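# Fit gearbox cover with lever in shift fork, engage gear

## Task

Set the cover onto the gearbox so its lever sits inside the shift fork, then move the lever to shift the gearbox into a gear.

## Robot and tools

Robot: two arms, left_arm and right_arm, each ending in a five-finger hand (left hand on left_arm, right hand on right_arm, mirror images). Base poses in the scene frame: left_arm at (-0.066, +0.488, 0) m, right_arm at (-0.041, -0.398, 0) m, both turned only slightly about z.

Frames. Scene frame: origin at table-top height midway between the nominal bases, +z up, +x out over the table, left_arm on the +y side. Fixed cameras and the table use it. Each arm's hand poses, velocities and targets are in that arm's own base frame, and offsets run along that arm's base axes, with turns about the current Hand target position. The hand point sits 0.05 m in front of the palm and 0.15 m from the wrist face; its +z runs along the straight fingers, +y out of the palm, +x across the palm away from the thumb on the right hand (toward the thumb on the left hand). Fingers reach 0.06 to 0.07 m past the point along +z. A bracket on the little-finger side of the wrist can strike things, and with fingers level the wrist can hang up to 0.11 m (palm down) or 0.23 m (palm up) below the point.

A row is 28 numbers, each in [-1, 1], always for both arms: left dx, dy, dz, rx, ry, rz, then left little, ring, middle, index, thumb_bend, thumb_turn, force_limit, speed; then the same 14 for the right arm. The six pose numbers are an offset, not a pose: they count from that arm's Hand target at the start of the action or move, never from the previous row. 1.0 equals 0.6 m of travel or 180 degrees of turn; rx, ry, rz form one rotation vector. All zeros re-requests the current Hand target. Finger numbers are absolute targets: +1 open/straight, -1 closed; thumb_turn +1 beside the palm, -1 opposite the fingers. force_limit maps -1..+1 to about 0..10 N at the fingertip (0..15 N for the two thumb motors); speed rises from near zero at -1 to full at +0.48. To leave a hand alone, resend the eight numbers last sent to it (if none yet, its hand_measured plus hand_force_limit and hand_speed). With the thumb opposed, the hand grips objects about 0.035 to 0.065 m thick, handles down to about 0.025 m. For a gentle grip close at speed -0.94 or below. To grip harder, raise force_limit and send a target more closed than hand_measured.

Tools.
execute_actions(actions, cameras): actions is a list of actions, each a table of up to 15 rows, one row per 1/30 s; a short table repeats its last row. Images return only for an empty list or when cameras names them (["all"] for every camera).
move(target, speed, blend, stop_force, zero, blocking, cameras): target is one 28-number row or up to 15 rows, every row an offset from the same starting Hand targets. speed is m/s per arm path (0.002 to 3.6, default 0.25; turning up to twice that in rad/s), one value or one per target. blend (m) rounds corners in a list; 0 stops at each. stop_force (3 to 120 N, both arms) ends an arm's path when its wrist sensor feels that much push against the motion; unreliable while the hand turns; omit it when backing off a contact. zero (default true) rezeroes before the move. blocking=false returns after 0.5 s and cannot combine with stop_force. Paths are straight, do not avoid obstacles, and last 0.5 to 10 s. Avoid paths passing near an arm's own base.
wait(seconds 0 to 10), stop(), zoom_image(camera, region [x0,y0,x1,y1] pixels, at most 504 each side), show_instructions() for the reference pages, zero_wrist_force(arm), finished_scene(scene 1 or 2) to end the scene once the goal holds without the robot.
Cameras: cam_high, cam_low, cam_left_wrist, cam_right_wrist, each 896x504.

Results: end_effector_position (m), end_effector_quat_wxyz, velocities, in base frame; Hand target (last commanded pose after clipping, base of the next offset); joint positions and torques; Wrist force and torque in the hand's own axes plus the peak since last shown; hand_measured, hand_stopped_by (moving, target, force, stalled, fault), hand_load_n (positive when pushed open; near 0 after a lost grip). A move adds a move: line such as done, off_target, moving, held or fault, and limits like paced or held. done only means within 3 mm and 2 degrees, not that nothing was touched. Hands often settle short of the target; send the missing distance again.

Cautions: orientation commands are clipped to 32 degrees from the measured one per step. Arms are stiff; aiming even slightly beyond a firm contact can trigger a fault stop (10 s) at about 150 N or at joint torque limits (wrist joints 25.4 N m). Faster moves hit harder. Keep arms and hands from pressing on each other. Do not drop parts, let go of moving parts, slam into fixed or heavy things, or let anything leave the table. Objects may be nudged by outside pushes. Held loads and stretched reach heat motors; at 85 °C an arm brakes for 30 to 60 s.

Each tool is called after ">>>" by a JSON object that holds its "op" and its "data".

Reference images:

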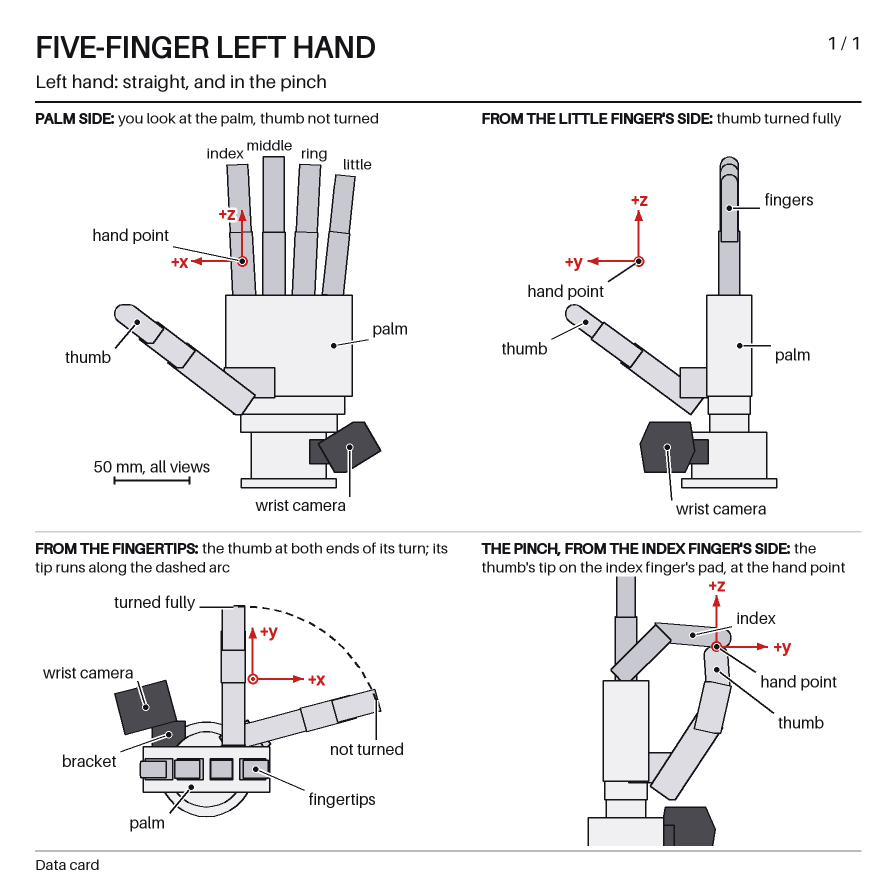

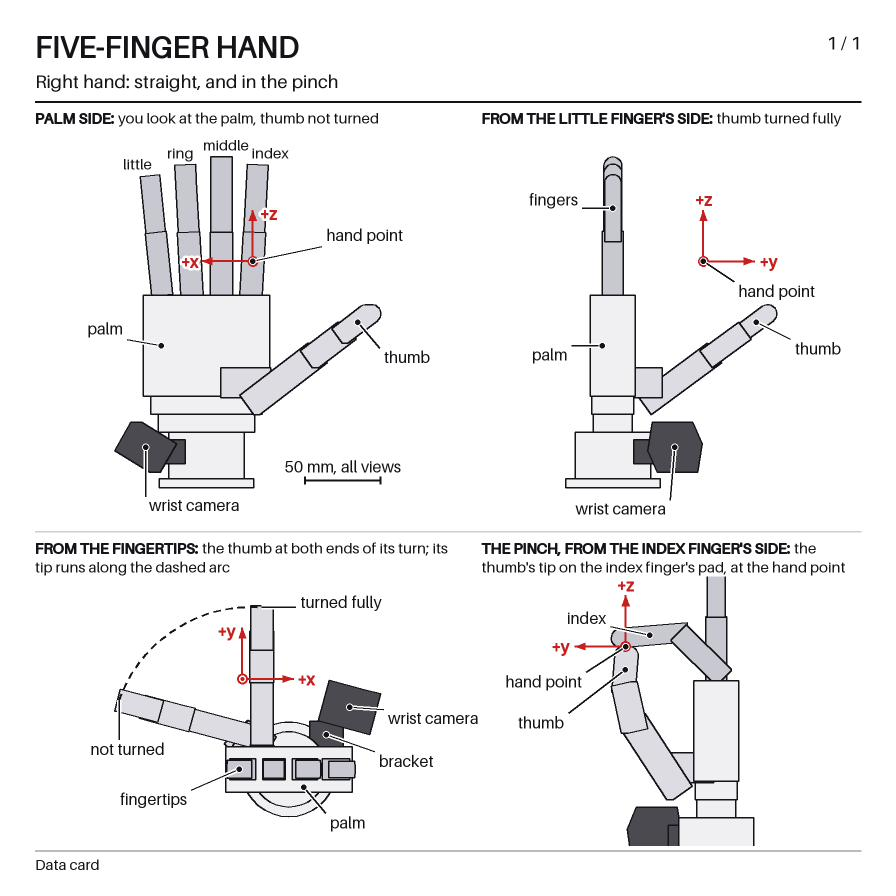

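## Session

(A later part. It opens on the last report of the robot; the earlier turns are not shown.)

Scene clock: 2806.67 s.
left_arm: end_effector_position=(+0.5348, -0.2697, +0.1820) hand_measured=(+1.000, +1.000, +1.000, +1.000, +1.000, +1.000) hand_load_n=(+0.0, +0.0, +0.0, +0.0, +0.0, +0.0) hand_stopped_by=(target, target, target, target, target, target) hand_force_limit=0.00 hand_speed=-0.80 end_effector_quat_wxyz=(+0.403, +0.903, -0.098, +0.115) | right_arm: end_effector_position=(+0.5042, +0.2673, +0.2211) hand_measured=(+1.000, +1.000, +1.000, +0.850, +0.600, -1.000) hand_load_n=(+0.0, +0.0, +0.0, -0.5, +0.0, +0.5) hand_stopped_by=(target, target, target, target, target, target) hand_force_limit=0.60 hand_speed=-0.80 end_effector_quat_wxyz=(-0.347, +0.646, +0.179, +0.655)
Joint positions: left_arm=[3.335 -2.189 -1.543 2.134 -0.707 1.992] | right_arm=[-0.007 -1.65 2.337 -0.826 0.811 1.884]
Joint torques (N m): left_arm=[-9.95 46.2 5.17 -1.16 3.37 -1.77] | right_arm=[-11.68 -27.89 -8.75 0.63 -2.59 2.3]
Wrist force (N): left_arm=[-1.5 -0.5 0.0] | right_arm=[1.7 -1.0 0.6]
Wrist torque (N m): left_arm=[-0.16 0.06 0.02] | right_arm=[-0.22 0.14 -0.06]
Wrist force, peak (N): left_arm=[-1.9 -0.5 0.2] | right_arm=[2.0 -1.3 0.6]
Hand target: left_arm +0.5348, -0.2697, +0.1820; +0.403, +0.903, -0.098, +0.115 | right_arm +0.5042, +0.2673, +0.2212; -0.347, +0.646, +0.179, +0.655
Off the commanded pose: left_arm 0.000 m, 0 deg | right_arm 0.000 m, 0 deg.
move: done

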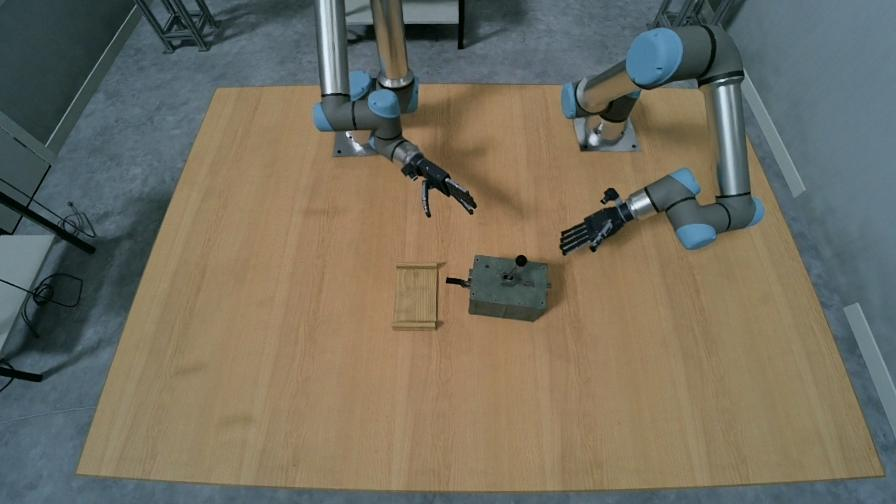

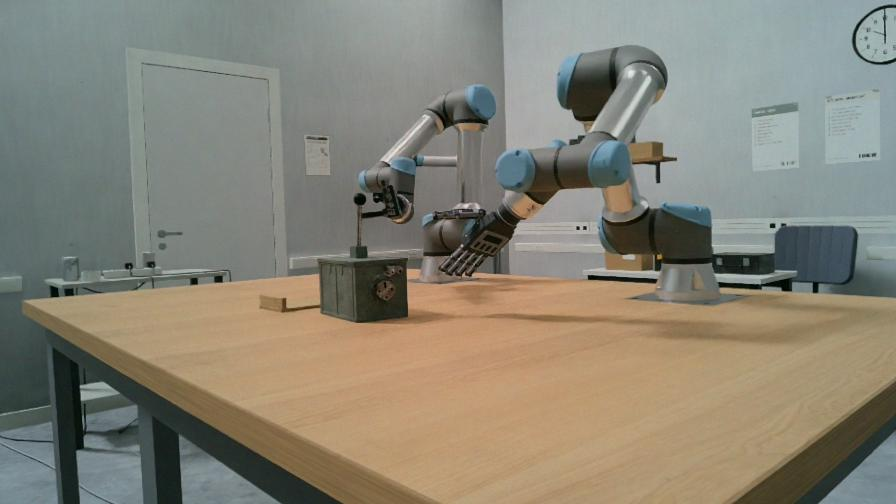

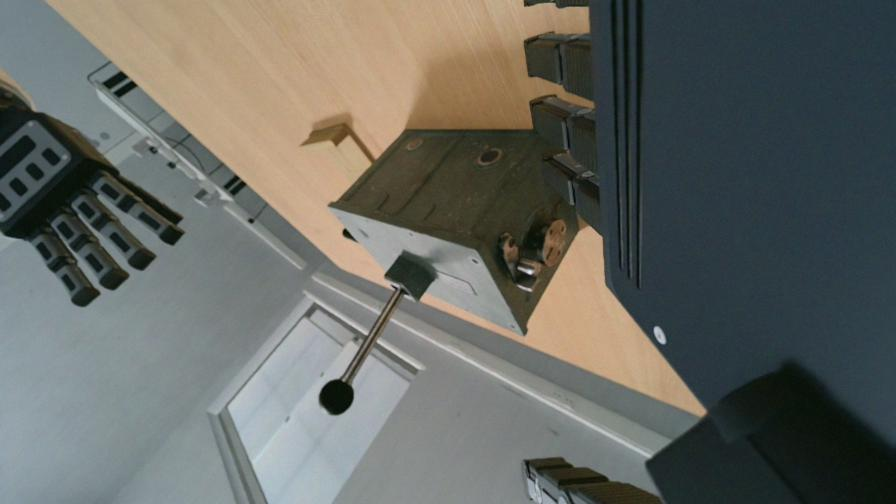

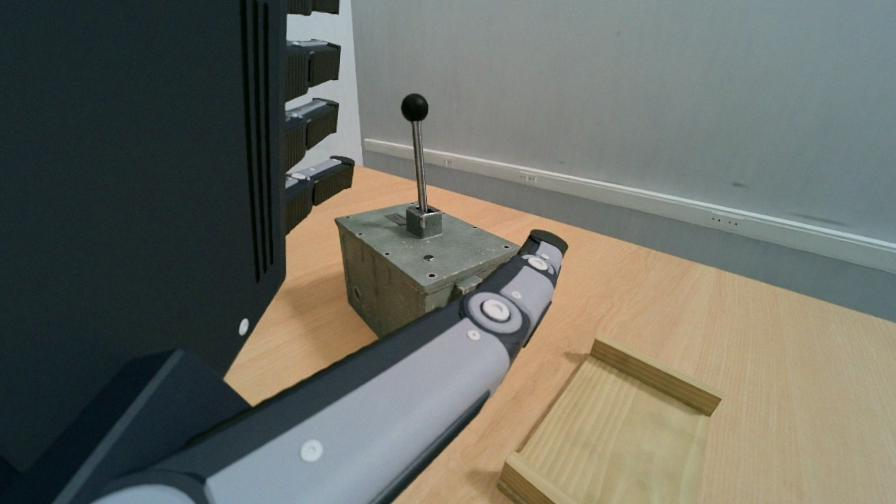

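>>> {"op": "move", "data": {"target": [[0,0,0.195,0.1189,-0.3989,0.2061,1,1,1,1,1,1,0,-0.8, 0,0,0,0,0,0,1,1,1,0.85,0.6,-1,0.6,-0.8]], "speed": 0.3, "cameras": ["cam_high","cam_low","cam_left_wrist"]}}

Scene clock: 2889.70 s.
left_arm: end_effector_position=(+0.5348, -0.2697, +0.2990) hand_measured=(+1.000, +1.000, +1.000, +1.000, +1.000, +1.000) hand_load_n=(+0.0, +0.0, +0.0, +0.0, +0.0, +0.0) hand_stopped_by=(target, target, target, target, target, target) hand_force_limit=0.00 hand_speed=-0.80 end_effector_quat_wxyz=(+0.056, +0.705, -0.056, +0.705) | right_arm: end_effector_position=(+0.5042, +0.2673, +0.2212) hand_measured=(+1.000, +1.000, +1.000, +0.850, +0.600, -1.000) hand_load_n=(+0.0, +0.0, +0.0, +0.0, +0.0, +0.5) hand_stopped_by=(target, target, target, target, target, target) hand_force_limit=0.60 hand_speed=-0.80 end_effector_quat_wxyz=(-0.347, +0.646, +0.179, +0.655)
Joint positions: left_arm=[3.02 -1.549 -2.187 3.736 -1.533 1.57] | right_arm=[-0.007 -1.651 2.337 -0.826 0.811 1.884]
Joint torques (N m): left_arm=[-11.07 8.98 7.94 2.86 -2.37 2.25] | right_arm=[-10.24 -26.53 -9.31 0.38 -2.71 2.07]
Wrist force (N): left_arm=[-3.5 0.6 -1.0] | right_arm=[1.5 -1.0 0.6]
Wrist torque (N m): left_arm=[0.02 0.34 -0.24] | right_arm=[-0.23 0.16 -0.08]
Wrist force, peak (N): left_arm=[-3.6 0.3 -1.4] | right_arm=[1.9 -1.0 0.8]
Hand target: left_arm +0.5348, -0.2697, +0.2990; +0.056, +0.705, -0.056, +0.705 | right_arm +0.5042, +0.2673, +0.2212; -0.347, +0.646, +0.179, +0.655
Off the commanded pose: left_arm 0.000 m, 0 deg | right_arm 0.000 m, 0 deg.
move: done
Images, in order (width x height): cam_high 896x504, cam_low 896x504, cam_left_wrist 896x504.

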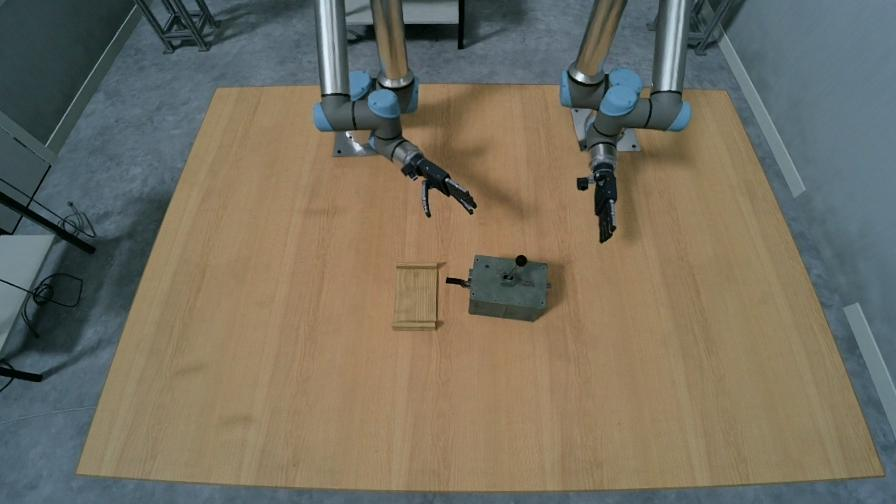

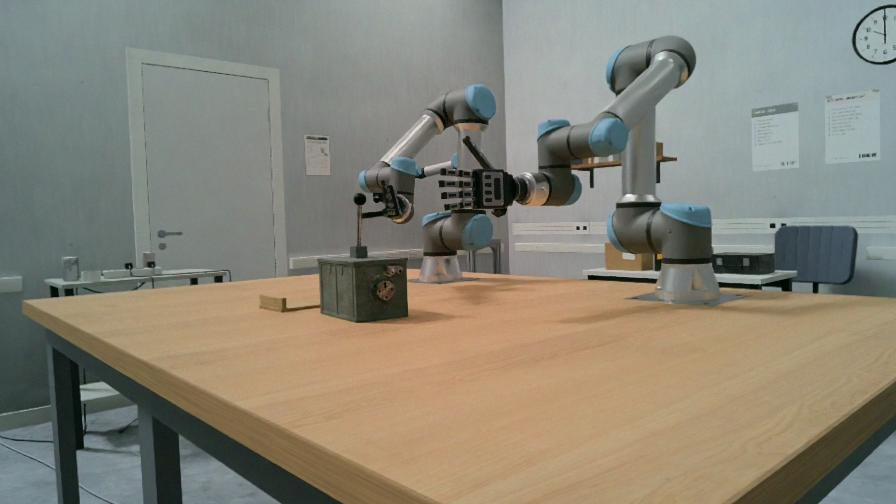

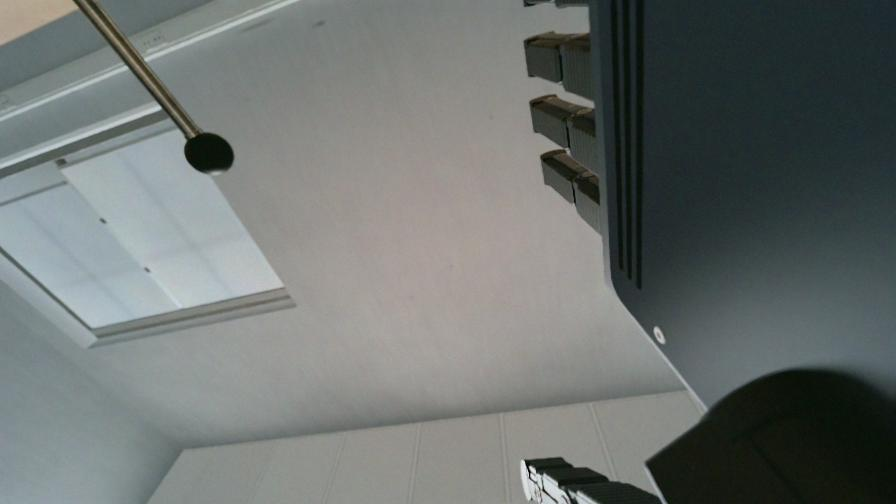

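>>> {"op": "move", "data": {"target": [[0.2808,-0.2453,-0.0067,0,0,0,1,1,1,1,1,1,0,-0.8, 0,0,0,0,0,0,1,1,1,0.85,0.6,-1,0.6,-0.8]], "speed": 0.2, "cameras": ["cam_high","cam_low","cam_left_wrist","cam_right_wrist"]}}

>>> {"op": "zoom_image", "data": {"camera": "cam_low", "region": [310, 160, 480, 290]}}

>>> {"op": "zoom_image", "data": {"camera": "cam_high", "region": [450, 195, 610, 330]}}

Scene clock: 2902.80 s.
left_arm: end_effector_position=(+0.7032, -0.4168, +0.2950) hand_measured=(+1.000, +1.000, +1.000, +1.000, +1.000, +1.000) hand_load_n=(+0.0, +0.0, +0.0, +0.0, +0.0, +0.0) hand_stopped_by=(target, target, target, target, target, target) hand_force_limit=0.00 hand_speed=-0.80 end_effector_quat_wxyz=(+0.056, +0.705, -0.056, +0.705) | right_arm: end_effector_position=(+0.5042, +0.2673, +0.2212) hand_measured=(+1.000, +1.000, +1.000, +0.850, +0.600, -1.000) hand_load_n=(+0.0, +0.0, +0.0, +0.0, +0.0, +0.5) hand_stopped_by=(target, target, target, target, target, target) hand_force_limit=0.60 hand_speed=-0.80 end_effector_quat_wxyz=(-0.347, +0.646, +0.179, +0.655)
Joint positions: left_arm=[2.781 -2.053 -1.552 3.605 -1.772 1.57] | right_arm=[-0.007 -1.651 2.337 -0.826 0.811 1.884]
Joint torques (N m): left_arm=[-10.71 29.57 28.97 0.3 -2.4 -1.94] | right_arm=[-12.35 -26.17 -9.18 0.27 -2.55 2.35]
Wrist force (N): left_arm=[-3.4 0.1 -1.4] | right_arm=[1.7 -0.9 0.7]
Wrist torque (N m): left_arm=[-0.03 0.33 -0.20] | right_arm=[-0.20 0.13 -0.06]
Wrist force, peak (N): left_arm=[-3.6 -0.3 -1.9] | right_arm=[2.0 -0.9 0.6]
Hand target: left_arm +0.7033, -0.4169, +0.2950; +0.056, +0.705, -0.056, +0.705 | right_arm +0.5042, +0.2673, +0.2212; -0.347, +0.646, +0.179, +0.655
Off the commanded pose: left_arm 0.000 m, 0 deg | right_arm 0.000 m, 0 deg.
move: done

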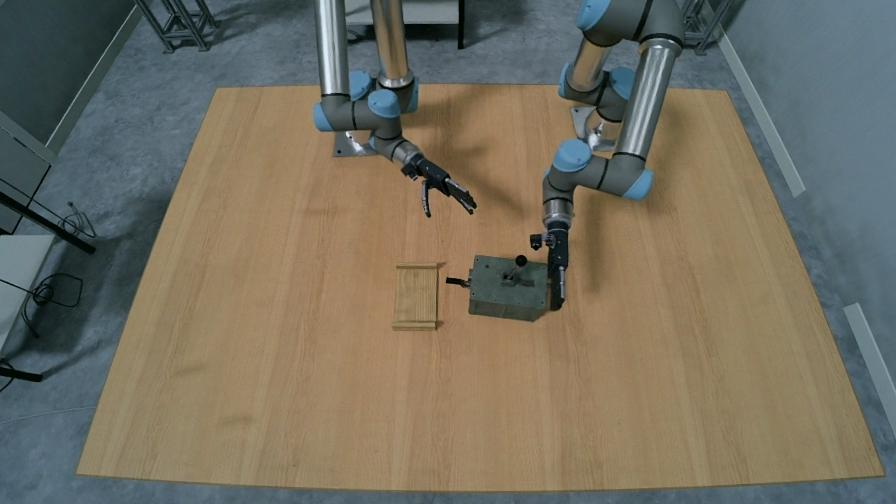

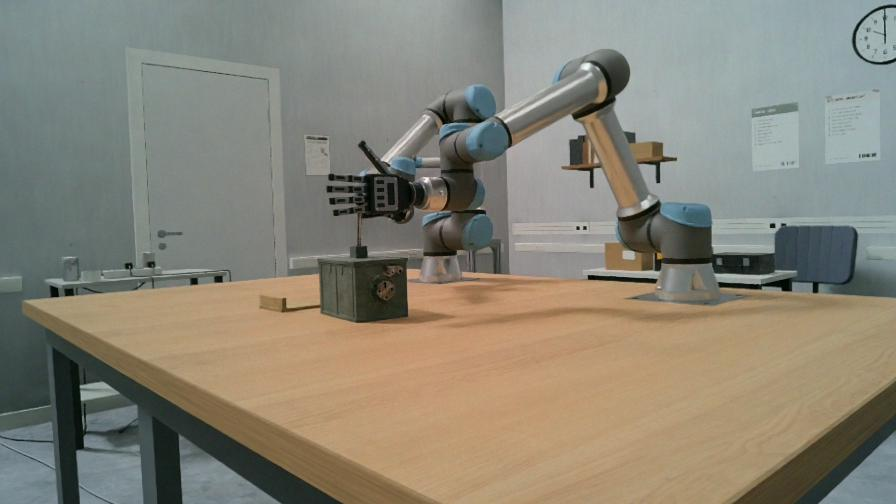

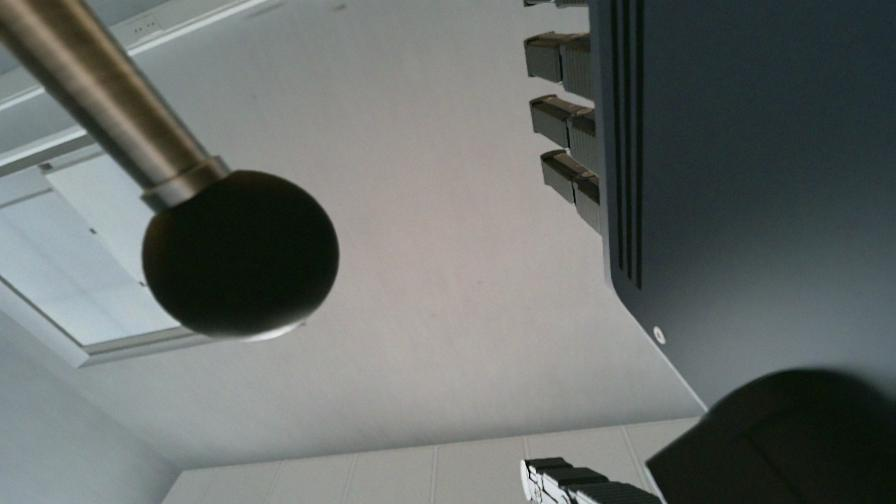

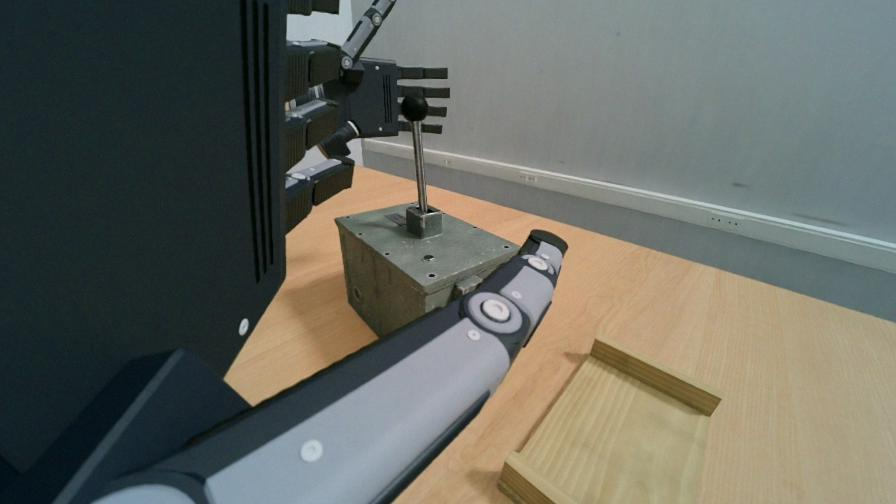

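Scaled by 2.965 from the camera's 896x504 image, which has a finer 1280x720 frame.

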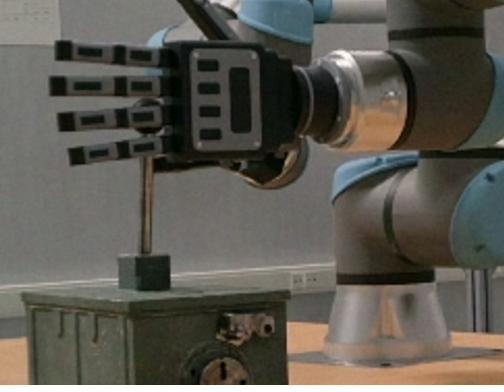

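Scaled by 3.150 from the camera's 896x504 image, which has a finer 1280x720 frame.

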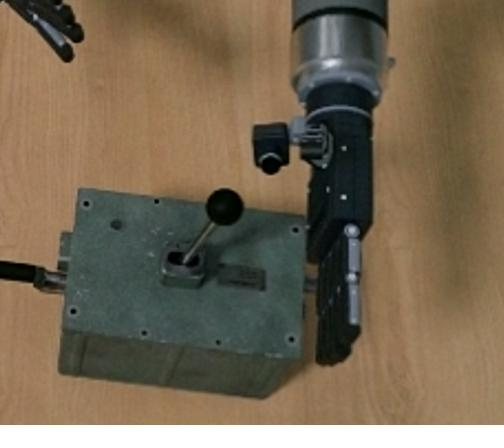

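>>> {"op": "move", "data": {"target": [[-0.0329,0.0053,0.0167,0,0,0,1,1,1,1,1,1,0,-0.8, 0,0,0,0,0,0,1,1,1,0.85,0.6,-1,0.6,-0.8]], "speed": 0.1}}

>>> {"op": "move", "data": {"target": [[-0.0265,-0.1645,0,0,0,0,1,1,1,1,1,1,0,-0.8, 0,0,0,0,0,0,1,1,1,0.85,0.6,-1,0.6,-0.8]], "speed": 0.03, "stop_force": 4, "cameras": ["cam_high","cam_low","cam_right_wrist"]}}

>>> {"op": "zoom_image", "data": {"camera": "cam_low", "region": [310, 160, 480, 290]}}

>>> {"op": "zoom_image", "data": {"camera": "cam_high", "region": [450, 195, 610, 330]}}

>>> {"op": "zoom_image", "data": {"camera": "cam_right_wrist", "region": [330, 40, 540, 300]}}

Scene clock: 2942.17 s.
left_arm: end_effector_position=(+0.6836, -0.4137, +0.3050) hand_measured=(+1.000, +1.000, +1.000, +1.000, +1.000, +1.000) hand_load_n=(+0.0, +0.0, +0.0, +0.0, +0.0, -0.5) hand_stopped_by=(target, target, target, target, target, target) hand_force_limit=0.00 hand_speed=-0.80 end_effector_quat_wxyz=(+0.056, +0.705, -0.056, +0.705) | right_arm: end_effector_position=(+0.5042, +0.2673, +0.2212) hand_measured=(+1.000, +1.000, +1.000, +0.850, +0.600, -1.000) hand_load_n=(-0.5, +0.0, +0.0, +0.0, +0.0, +0.5) hand_stopped_by=(target, target, target, target, target, target) hand_force_limit=0.60 hand_speed=-0.80 end_effector_quat_wxyz=(-0.347, +0.646, +0.179, +0.655)
Joint positions: left_arm=[2.774 -2.003 -1.6 3.603 -1.779 1.57] | right_arm=[-0.007 -1.651 2.337 -0.826 0.811 1.884]
Joint torques (N m): left_arm=[-11.07 47.48 10.93 0.32 -2.28 -1.65] | right_arm=[-10.18 -27.81 -8.12 0.45 -2.59 2.33]
Wrist force (N): left_arm=[-3.5 0.0 -1.5] | right_arm=[1.7 -1.0 0.4]
Wrist torque (N m): left_arm=[-0.04 0.35 -0.21] | right_arm=[-0.19 0.15 -0.06]
Wrist force, peak (N): left_arm=[-3.9 0.1 -1.5] | right_arm=[1.9 -1.0 0.7]
Hand target: left_arm +0.6835, -0.4137, +0.3050; +0.056, +0.705, -0.056, +0.705 | right_arm +0.5042, +0.2673, +0.2212; -0.347, +0.646, +0.179, +0.655
Off the commanded pose: left_arm 0.000 m, 0 deg | right_arm 0.000 m, 0 deg.
move: done

Scene clock: 2945.40 s.
left_arm: end_effector_position=(+0.6738, -0.4741, +0.3050) hand_measured=(+1.000, +1.000, +1.000, +1.000, +1.000, +1.000) hand_load_n=(+0.0, +0.0, +0.0, +0.0, +0.0, +0.0) hand_stopped_by=(target, target, target, target, target, target) hand_force_limit=0.00 hand_speed=-0.80 end_effector_quat_wxyz=(+0.056, +0.705, -0.056, +0.705) | right_arm: end_effector_position=(+0.5042, +0.2673, +0.2212) hand_measured=(+1.000, +1.000, +1.000, +0.850, +0.600, -1.000) hand_load_n=(+0.0, +0.0, +0.0, -0.5, +0.0, +0.5) hand_stopped_by=(target, target, target, target, target, target) hand_force_limit=0.60 hand_speed=-0.80 end_effector_quat_wxyz=(-0.347, +0.646, +0.179, +0.655)
Joint positions: left_arm=[2.665 -2.068 -1.501 3.568 -1.888 1.57] | right_arm=[-0.007 -1.651 2.337 -0.826 0.811 1.884]
Joint torques (N m): left_arm=[9.56 48.33 10.31 2.96 2.58 1.41] | right_arm=[-10.96 -26.16 -9.91 0.28 -2.46 2.19]
Wrist force (N): left_arm=[-3.6 0.2 -1.2] | right_arm=[1.6 -0.8 0.5]
Wrist torque (N m): left_arm=[-0.04 0.36 -0.22] | right_arm=[-0.19 0.15 -0.06]
Wrist force, peak (N): left_arm=[-3.3 -3.7 -1.2] | right_arm=[1.8 -1.1 0.6]
Hand target: left_arm +0.6738, -0.4741, +0.3050; +0.056, +0.705, -0.056, +0.705 (not the last commanded pose) | right_arm +0.5042, +0.2673, +0.2212; -0.347, +0.646, +0.179, +0.655
Off the commanded pose: left_arm 0.039 m, 0 deg | right_arm 0.000 m, 0 deg.
move: contact (left_arm)
Images, in order (width x height): cam_high 896x504, cam_low 896x504, cam_right_wrist 896x504.

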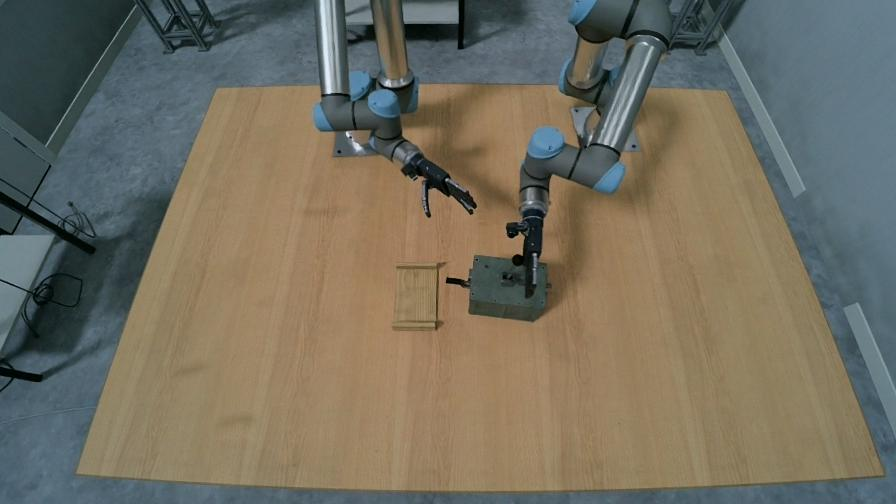

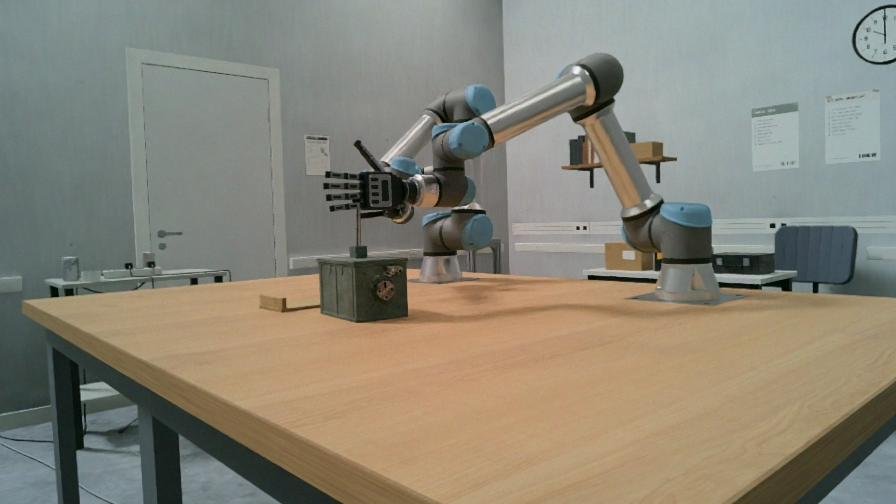

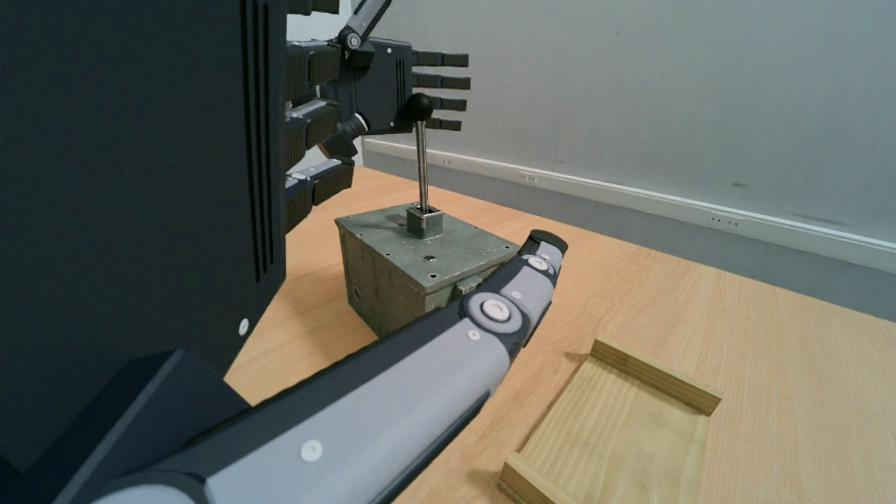

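Scaled by 2.965 from the camera's 896x504 image, which has a finer 1280x720 frame.

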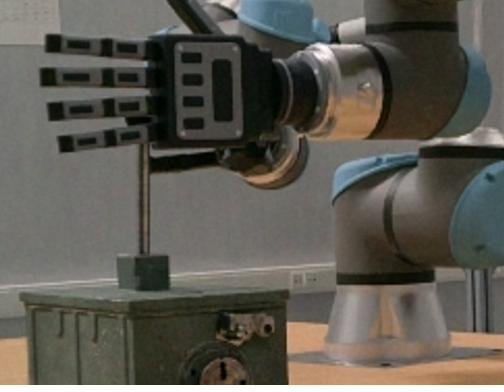

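Scaled by 3.150 from the camera's 896x504 image, which has a finer 1280x720 frame.

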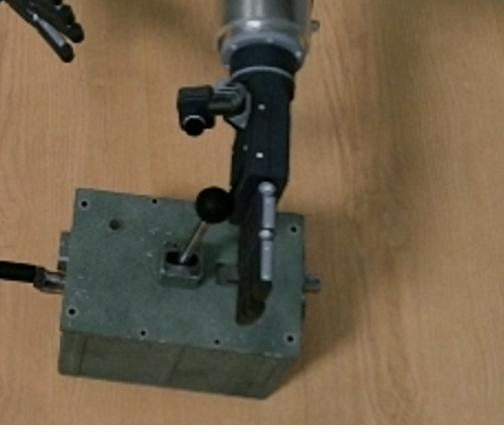

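Scaled by 1.938 from the camera's 896x504 image, which has a finer 1280x720 frame.

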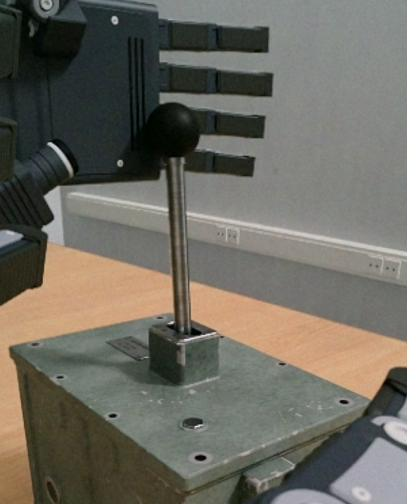

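>>> {"op": "move", "data": {"target": [[-0.008,-0.0494,0,0,0,0,1,1,1,1,1,1,0,-0.8, 0,0,0,0,0,0,1,1,1,0.85,0.6,-1,0.6,-0.8]], "speed": 0.02, "stop_force": 8, "cameras": ["cam_high","cam_low","cam_right_wrist"]}}

>>> {"op": "zoom_image", "data": {"camera": "cam_low", "region": [310, 160, 480, 290]}}

>>> {"op": "zoom_image", "data": {"camera": "cam_high", "region": [450, 195, 610, 330]}}

>>> {"op": "zoom_image", "data": {"camera": "cam_right_wrist", "region": [330, 40, 540, 300]}}

Scene clock: 2964.83 s.
left_arm: end_effector_position=(+0.6718, -0.4862, +0.3050) hand_measured=(+1.000, +1.000, +1.000, +1.000, +1.000, +1.000) hand_load_n=(+0.0, +0.0, +0.0, +0.0, +0.0, +0.0) hand_stopped_by=(target, target, target, target, target, target) hand_force_limit=0.00 hand_speed=-0.80 end_effector_quat_wxyz=(+0.056, +0.705, -0.056, +0.705) | right_arm: end_effector_position=(+0.5042, +0.2673, +0.2212) hand_measured=(+1.000, +1.000, +1.000, +0.850, +0.600, -1.000) hand_load_n=(+0.0, +0.0, +0.0, +0.5, +0.0, +0.5) hand_stopped_by=(target, target, target, target, target, target) hand_force_limit=0.60 hand_speed=-0.80 end_effector_quat_wxyz=(-0.347, +0.646, +0.179, +0.655)
Joint positions: left_arm=[2.645 -2.082 -1.478 3.56 -1.908 1.57] | right_arm=[-0.007 -1.651 2.337 -0.826 0.811 1.884]
Joint torques (N m): left_arm=[6.9 49.15 11.42 3.24 3.32 1.54] | right_arm=[-10.47 -26.35 -8.64 0.46 -2.18 2.09]
Wrist force (N): left_arm=[-3.8 -4.7 -1.6] | right_arm=[1.7 -1.1 0.7]
Wrist torque (N m): left_arm=[-0.24 0.35 -0.03] | right_arm=[-0.22 0.14 -0.06]
Wrist force, peak (N): left_arm=[-0.7 -11.8 -1.3] | right_arm=[1.8 -1.1 0.6]
Hand target: left_arm +0.6718, -0.4862, +0.3050; +0.056, +0.705, -0.056, +0.705 (not the last commanded pose) | right_arm +0.5042, +0.2673, +0.2212; -0.347, +0.646, +0.179, +0.655
Off the commanded pose: left_arm 0.018 m, 0 deg | right_arm 0.000 m, 0 deg.
move: contact (left_arm)
Images, in order (width x height): cam_high 896x504, cam_low 896x504, cam_right_wrist 896x504.

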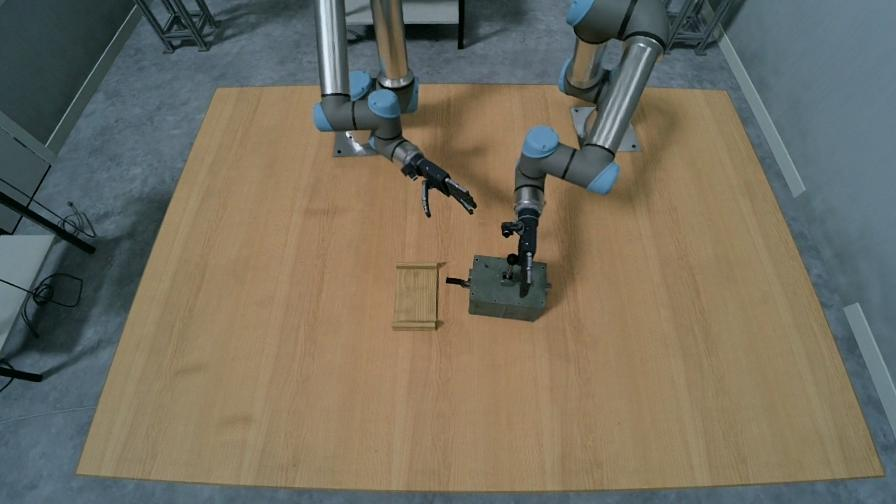

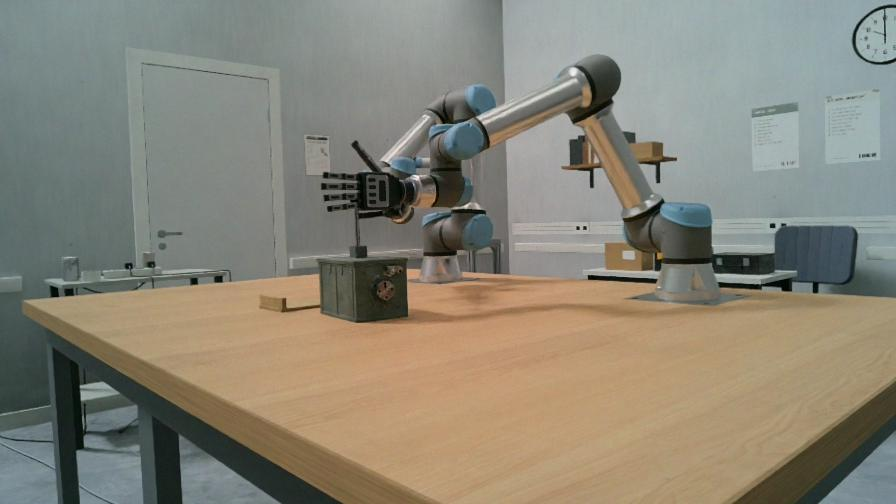

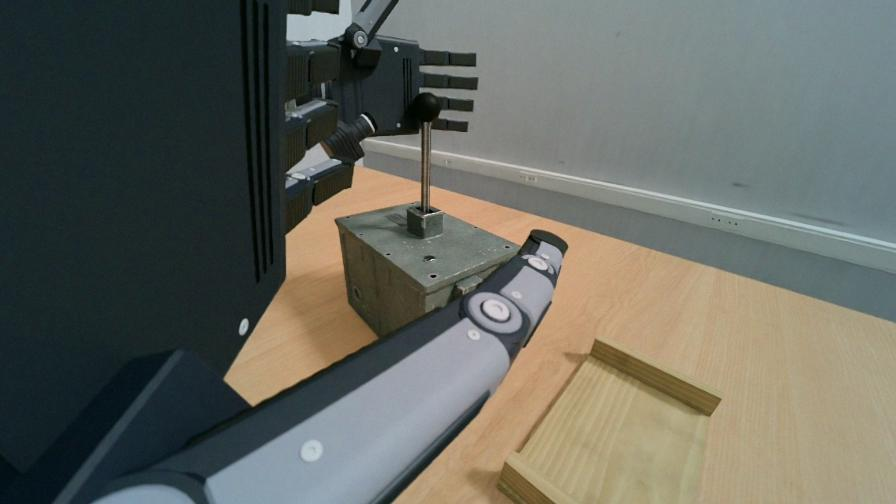

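Scaled by 2.965 from the camera's 896x504 image, which has a finer 1280x720 frame.

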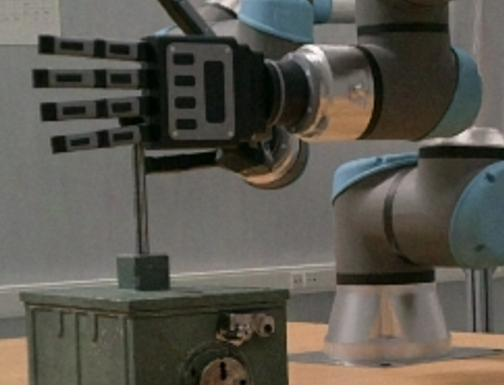

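Scaled by 3.150 from the camera's 896x504 image, which has a finer 1280x720 frame.

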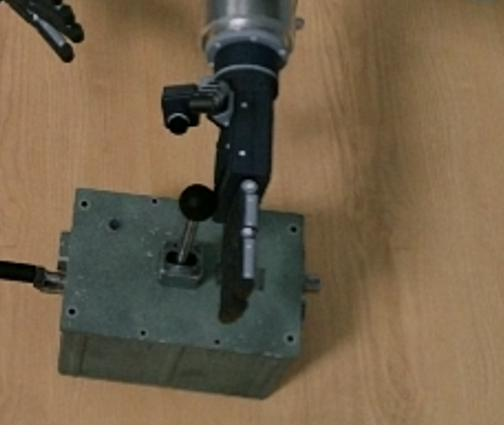

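Scaled by 1.938 from the camera's 896x504 image, which has a finer 1280x720 frame.

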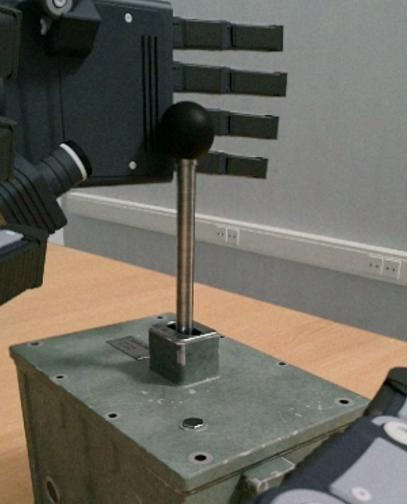

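>>> {"op": "move", "data": {"target": [[-0.008,-0.0494,0,0,0,0,1,1,1,1,1,1,0,-0.8, 0,0,0,0,0,0,1,1,1,0.85,0.6,-1,0.6,-0.8]], "speed": 0.01, "stop_force": 8, "cameras": ["cam_high","cam_low","cam_right_wrist"]}}

>>> {"op": "zoom_image", "data": {"camera": "cam_high", "region": [450, 195, 610, 330]}}

>>> {"op": "zoom_image", "data": {"camera": "cam_right_wrist", "region": [330, 40, 540, 300]}}

Scene clock: 2977.63 s.
left_arm: end_effector_position=(+0.6670, -0.5158, +0.3050) hand_measured=(+1.000, +1.000, +1.000, +1.000, +1.000, +1.000) hand_load_n=(+0.0, +0.0, -0.5, +0.0, +0.0, +0.0) hand_stopped_by=(target, target, target, target, target, target) hand_force_limit=0.00 hand_speed=-0.80 end_effector_quat_wxyz=(+0.056, +0.705, -0.056, +0.705) | right_arm: end_effector_position=(+0.5042, +0.2673, +0.2212) hand_measured=(+1.000, +1.000, +1.000, +0.850, +0.600, -1.000) hand_load_n=(+0.0, +0.0, +0.0, +0.0, +0.0, +0.0) hand_stopped_by=(target, target, target, target, target, target) hand_force_limit=0.60 hand_speed=-0.80 end_effector_quat_wxyz=(-0.347, +0.646, +0.179, +0.655)
Joint positions: left_arm=[2.596 -2.119 -1.419 3.538 -1.957 1.57] | right_arm=[-0.007 -1.651 2.337 -0.826 0.811 1.884]
Joint torques (N m): left_arm=[-10.55 32.88 29.38 0.33 -2.34 1.35] | right_arm=[-10.43 -27.45 -8.93 0.37 -2.28 2.02]
Wrist force (N): left_arm=[-3.6 0.2 -1.5] | right_arm=[1.6 -1.1 0.5]
Wrist torque (N m): left_arm=[-0.02 0.36 -0.20] | right_arm=[-0.21 0.16 -0.06]
Wrist force, peak (N): left_arm=[-1.3 -11.6 -1.3] | right_arm=[2.0 -0.9 0.6]
Hand target: left_arm +0.6670, -0.5158, +0.3050; +0.056, +0.705, -0.056, +0.705 | right_arm +0.5042, +0.2673, +0.2212; -0.347, +0.646, +0.179, +0.655
Off the commanded pose: left_arm 0.000 m, 0 deg | right_arm 0.000 m, 0 deg.
move: done
Images, in order (width x height): cam_high 896x504, cam_low 896x504, cam_right_wrist 896x504.

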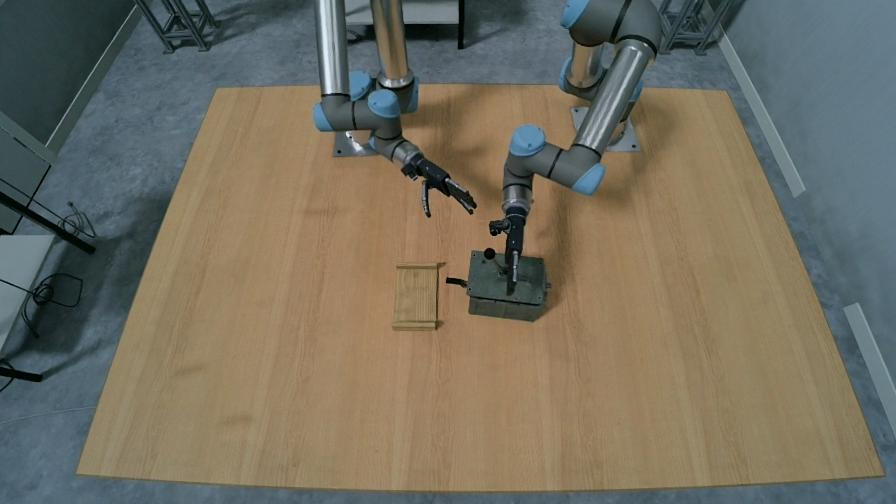

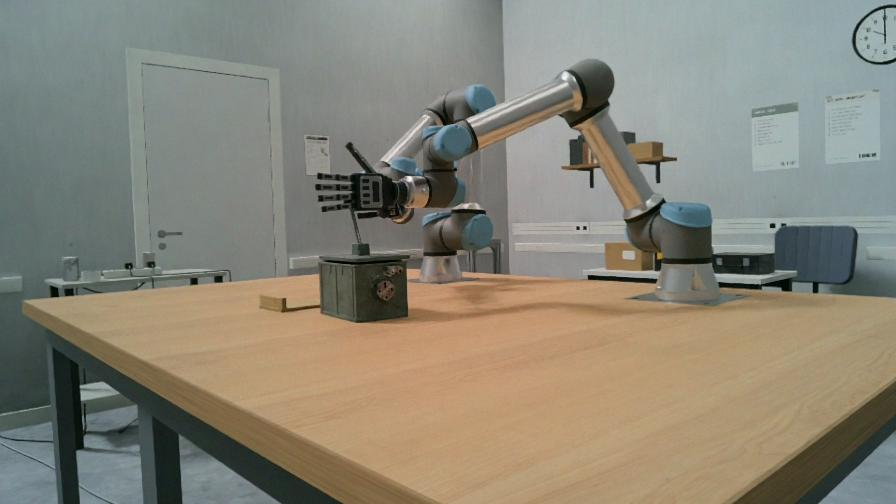

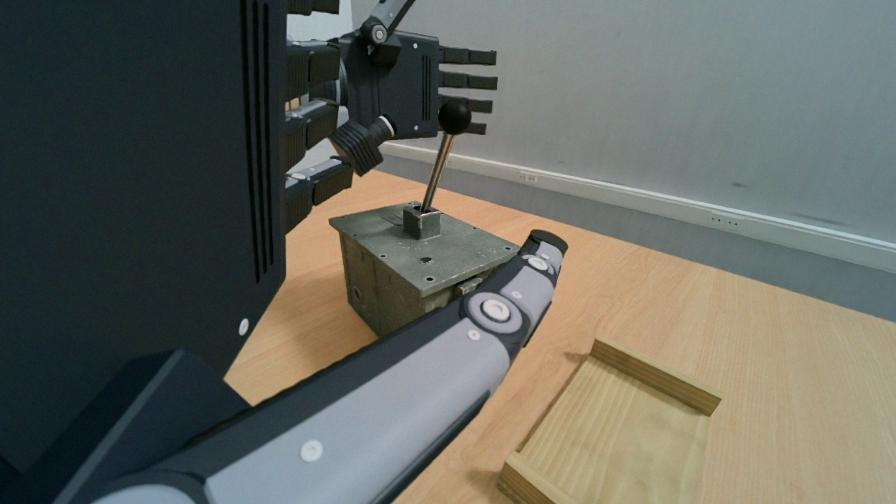

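Scaled by 3.150 from the camera's 896x504 image, which has a finer 1280x720 frame.

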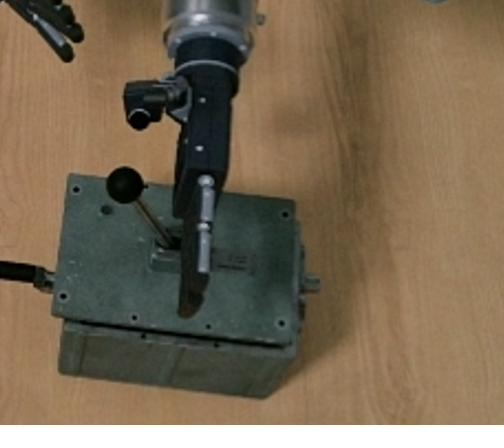

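Scaled by 1.938 from the camera's 896x504 image, which has a finer 1280x720 frame.

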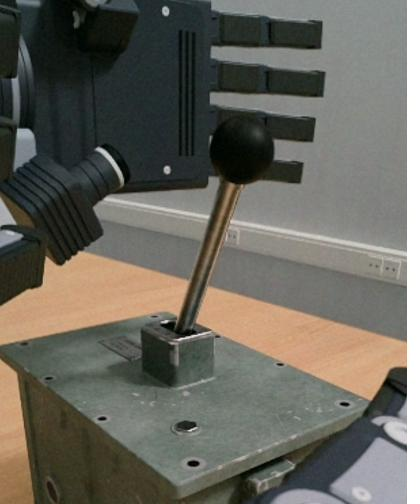

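>>> {"op": "zoom_image", "data": {"camera": "cam_low", "region": [310, 180, 420, 290]}}

>>> {"op": "zoom_image", "data": {"camera": "cam_low", "region": [314, 240, 366, 275]}}

>>> {"op": "zoom_image", "data": {"camera": "cam_low", "region": [360, 240, 412, 275]}}

>>> {"op": "zoom_image", "data": {"camera": "cam_right_wrist", "region": [320, 190, 530, 350]}}

Scaled by 4.582 from the camera's 896x504 image, which has a finer 1280x720 frame.

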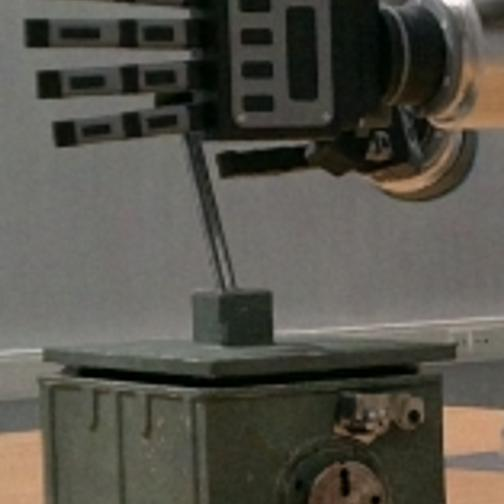

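Scaled by 9.692 from the camera's 896x504 image, which has a finer 1280x720 frame.

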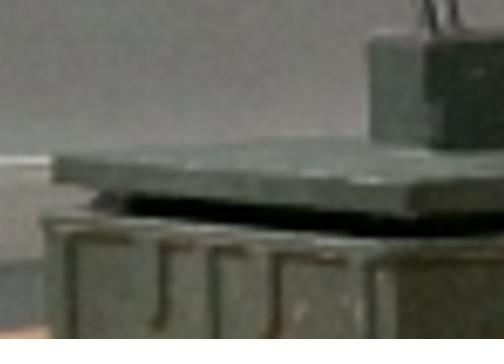

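Scaled by 9.692 from the camera's 896x504 image, which has a finer 1280x720 frame.

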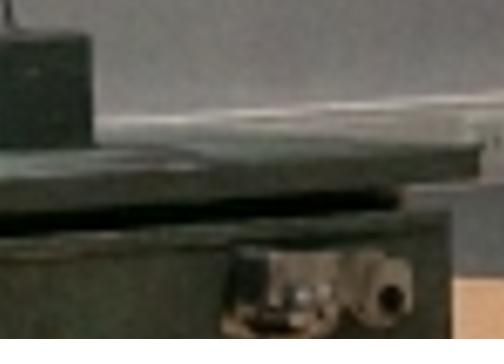

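Scaled by 2.400 from the camera's 896x504 image, which has a finer 1280x720 frame.

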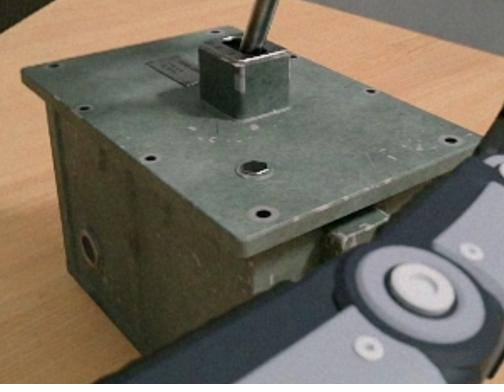

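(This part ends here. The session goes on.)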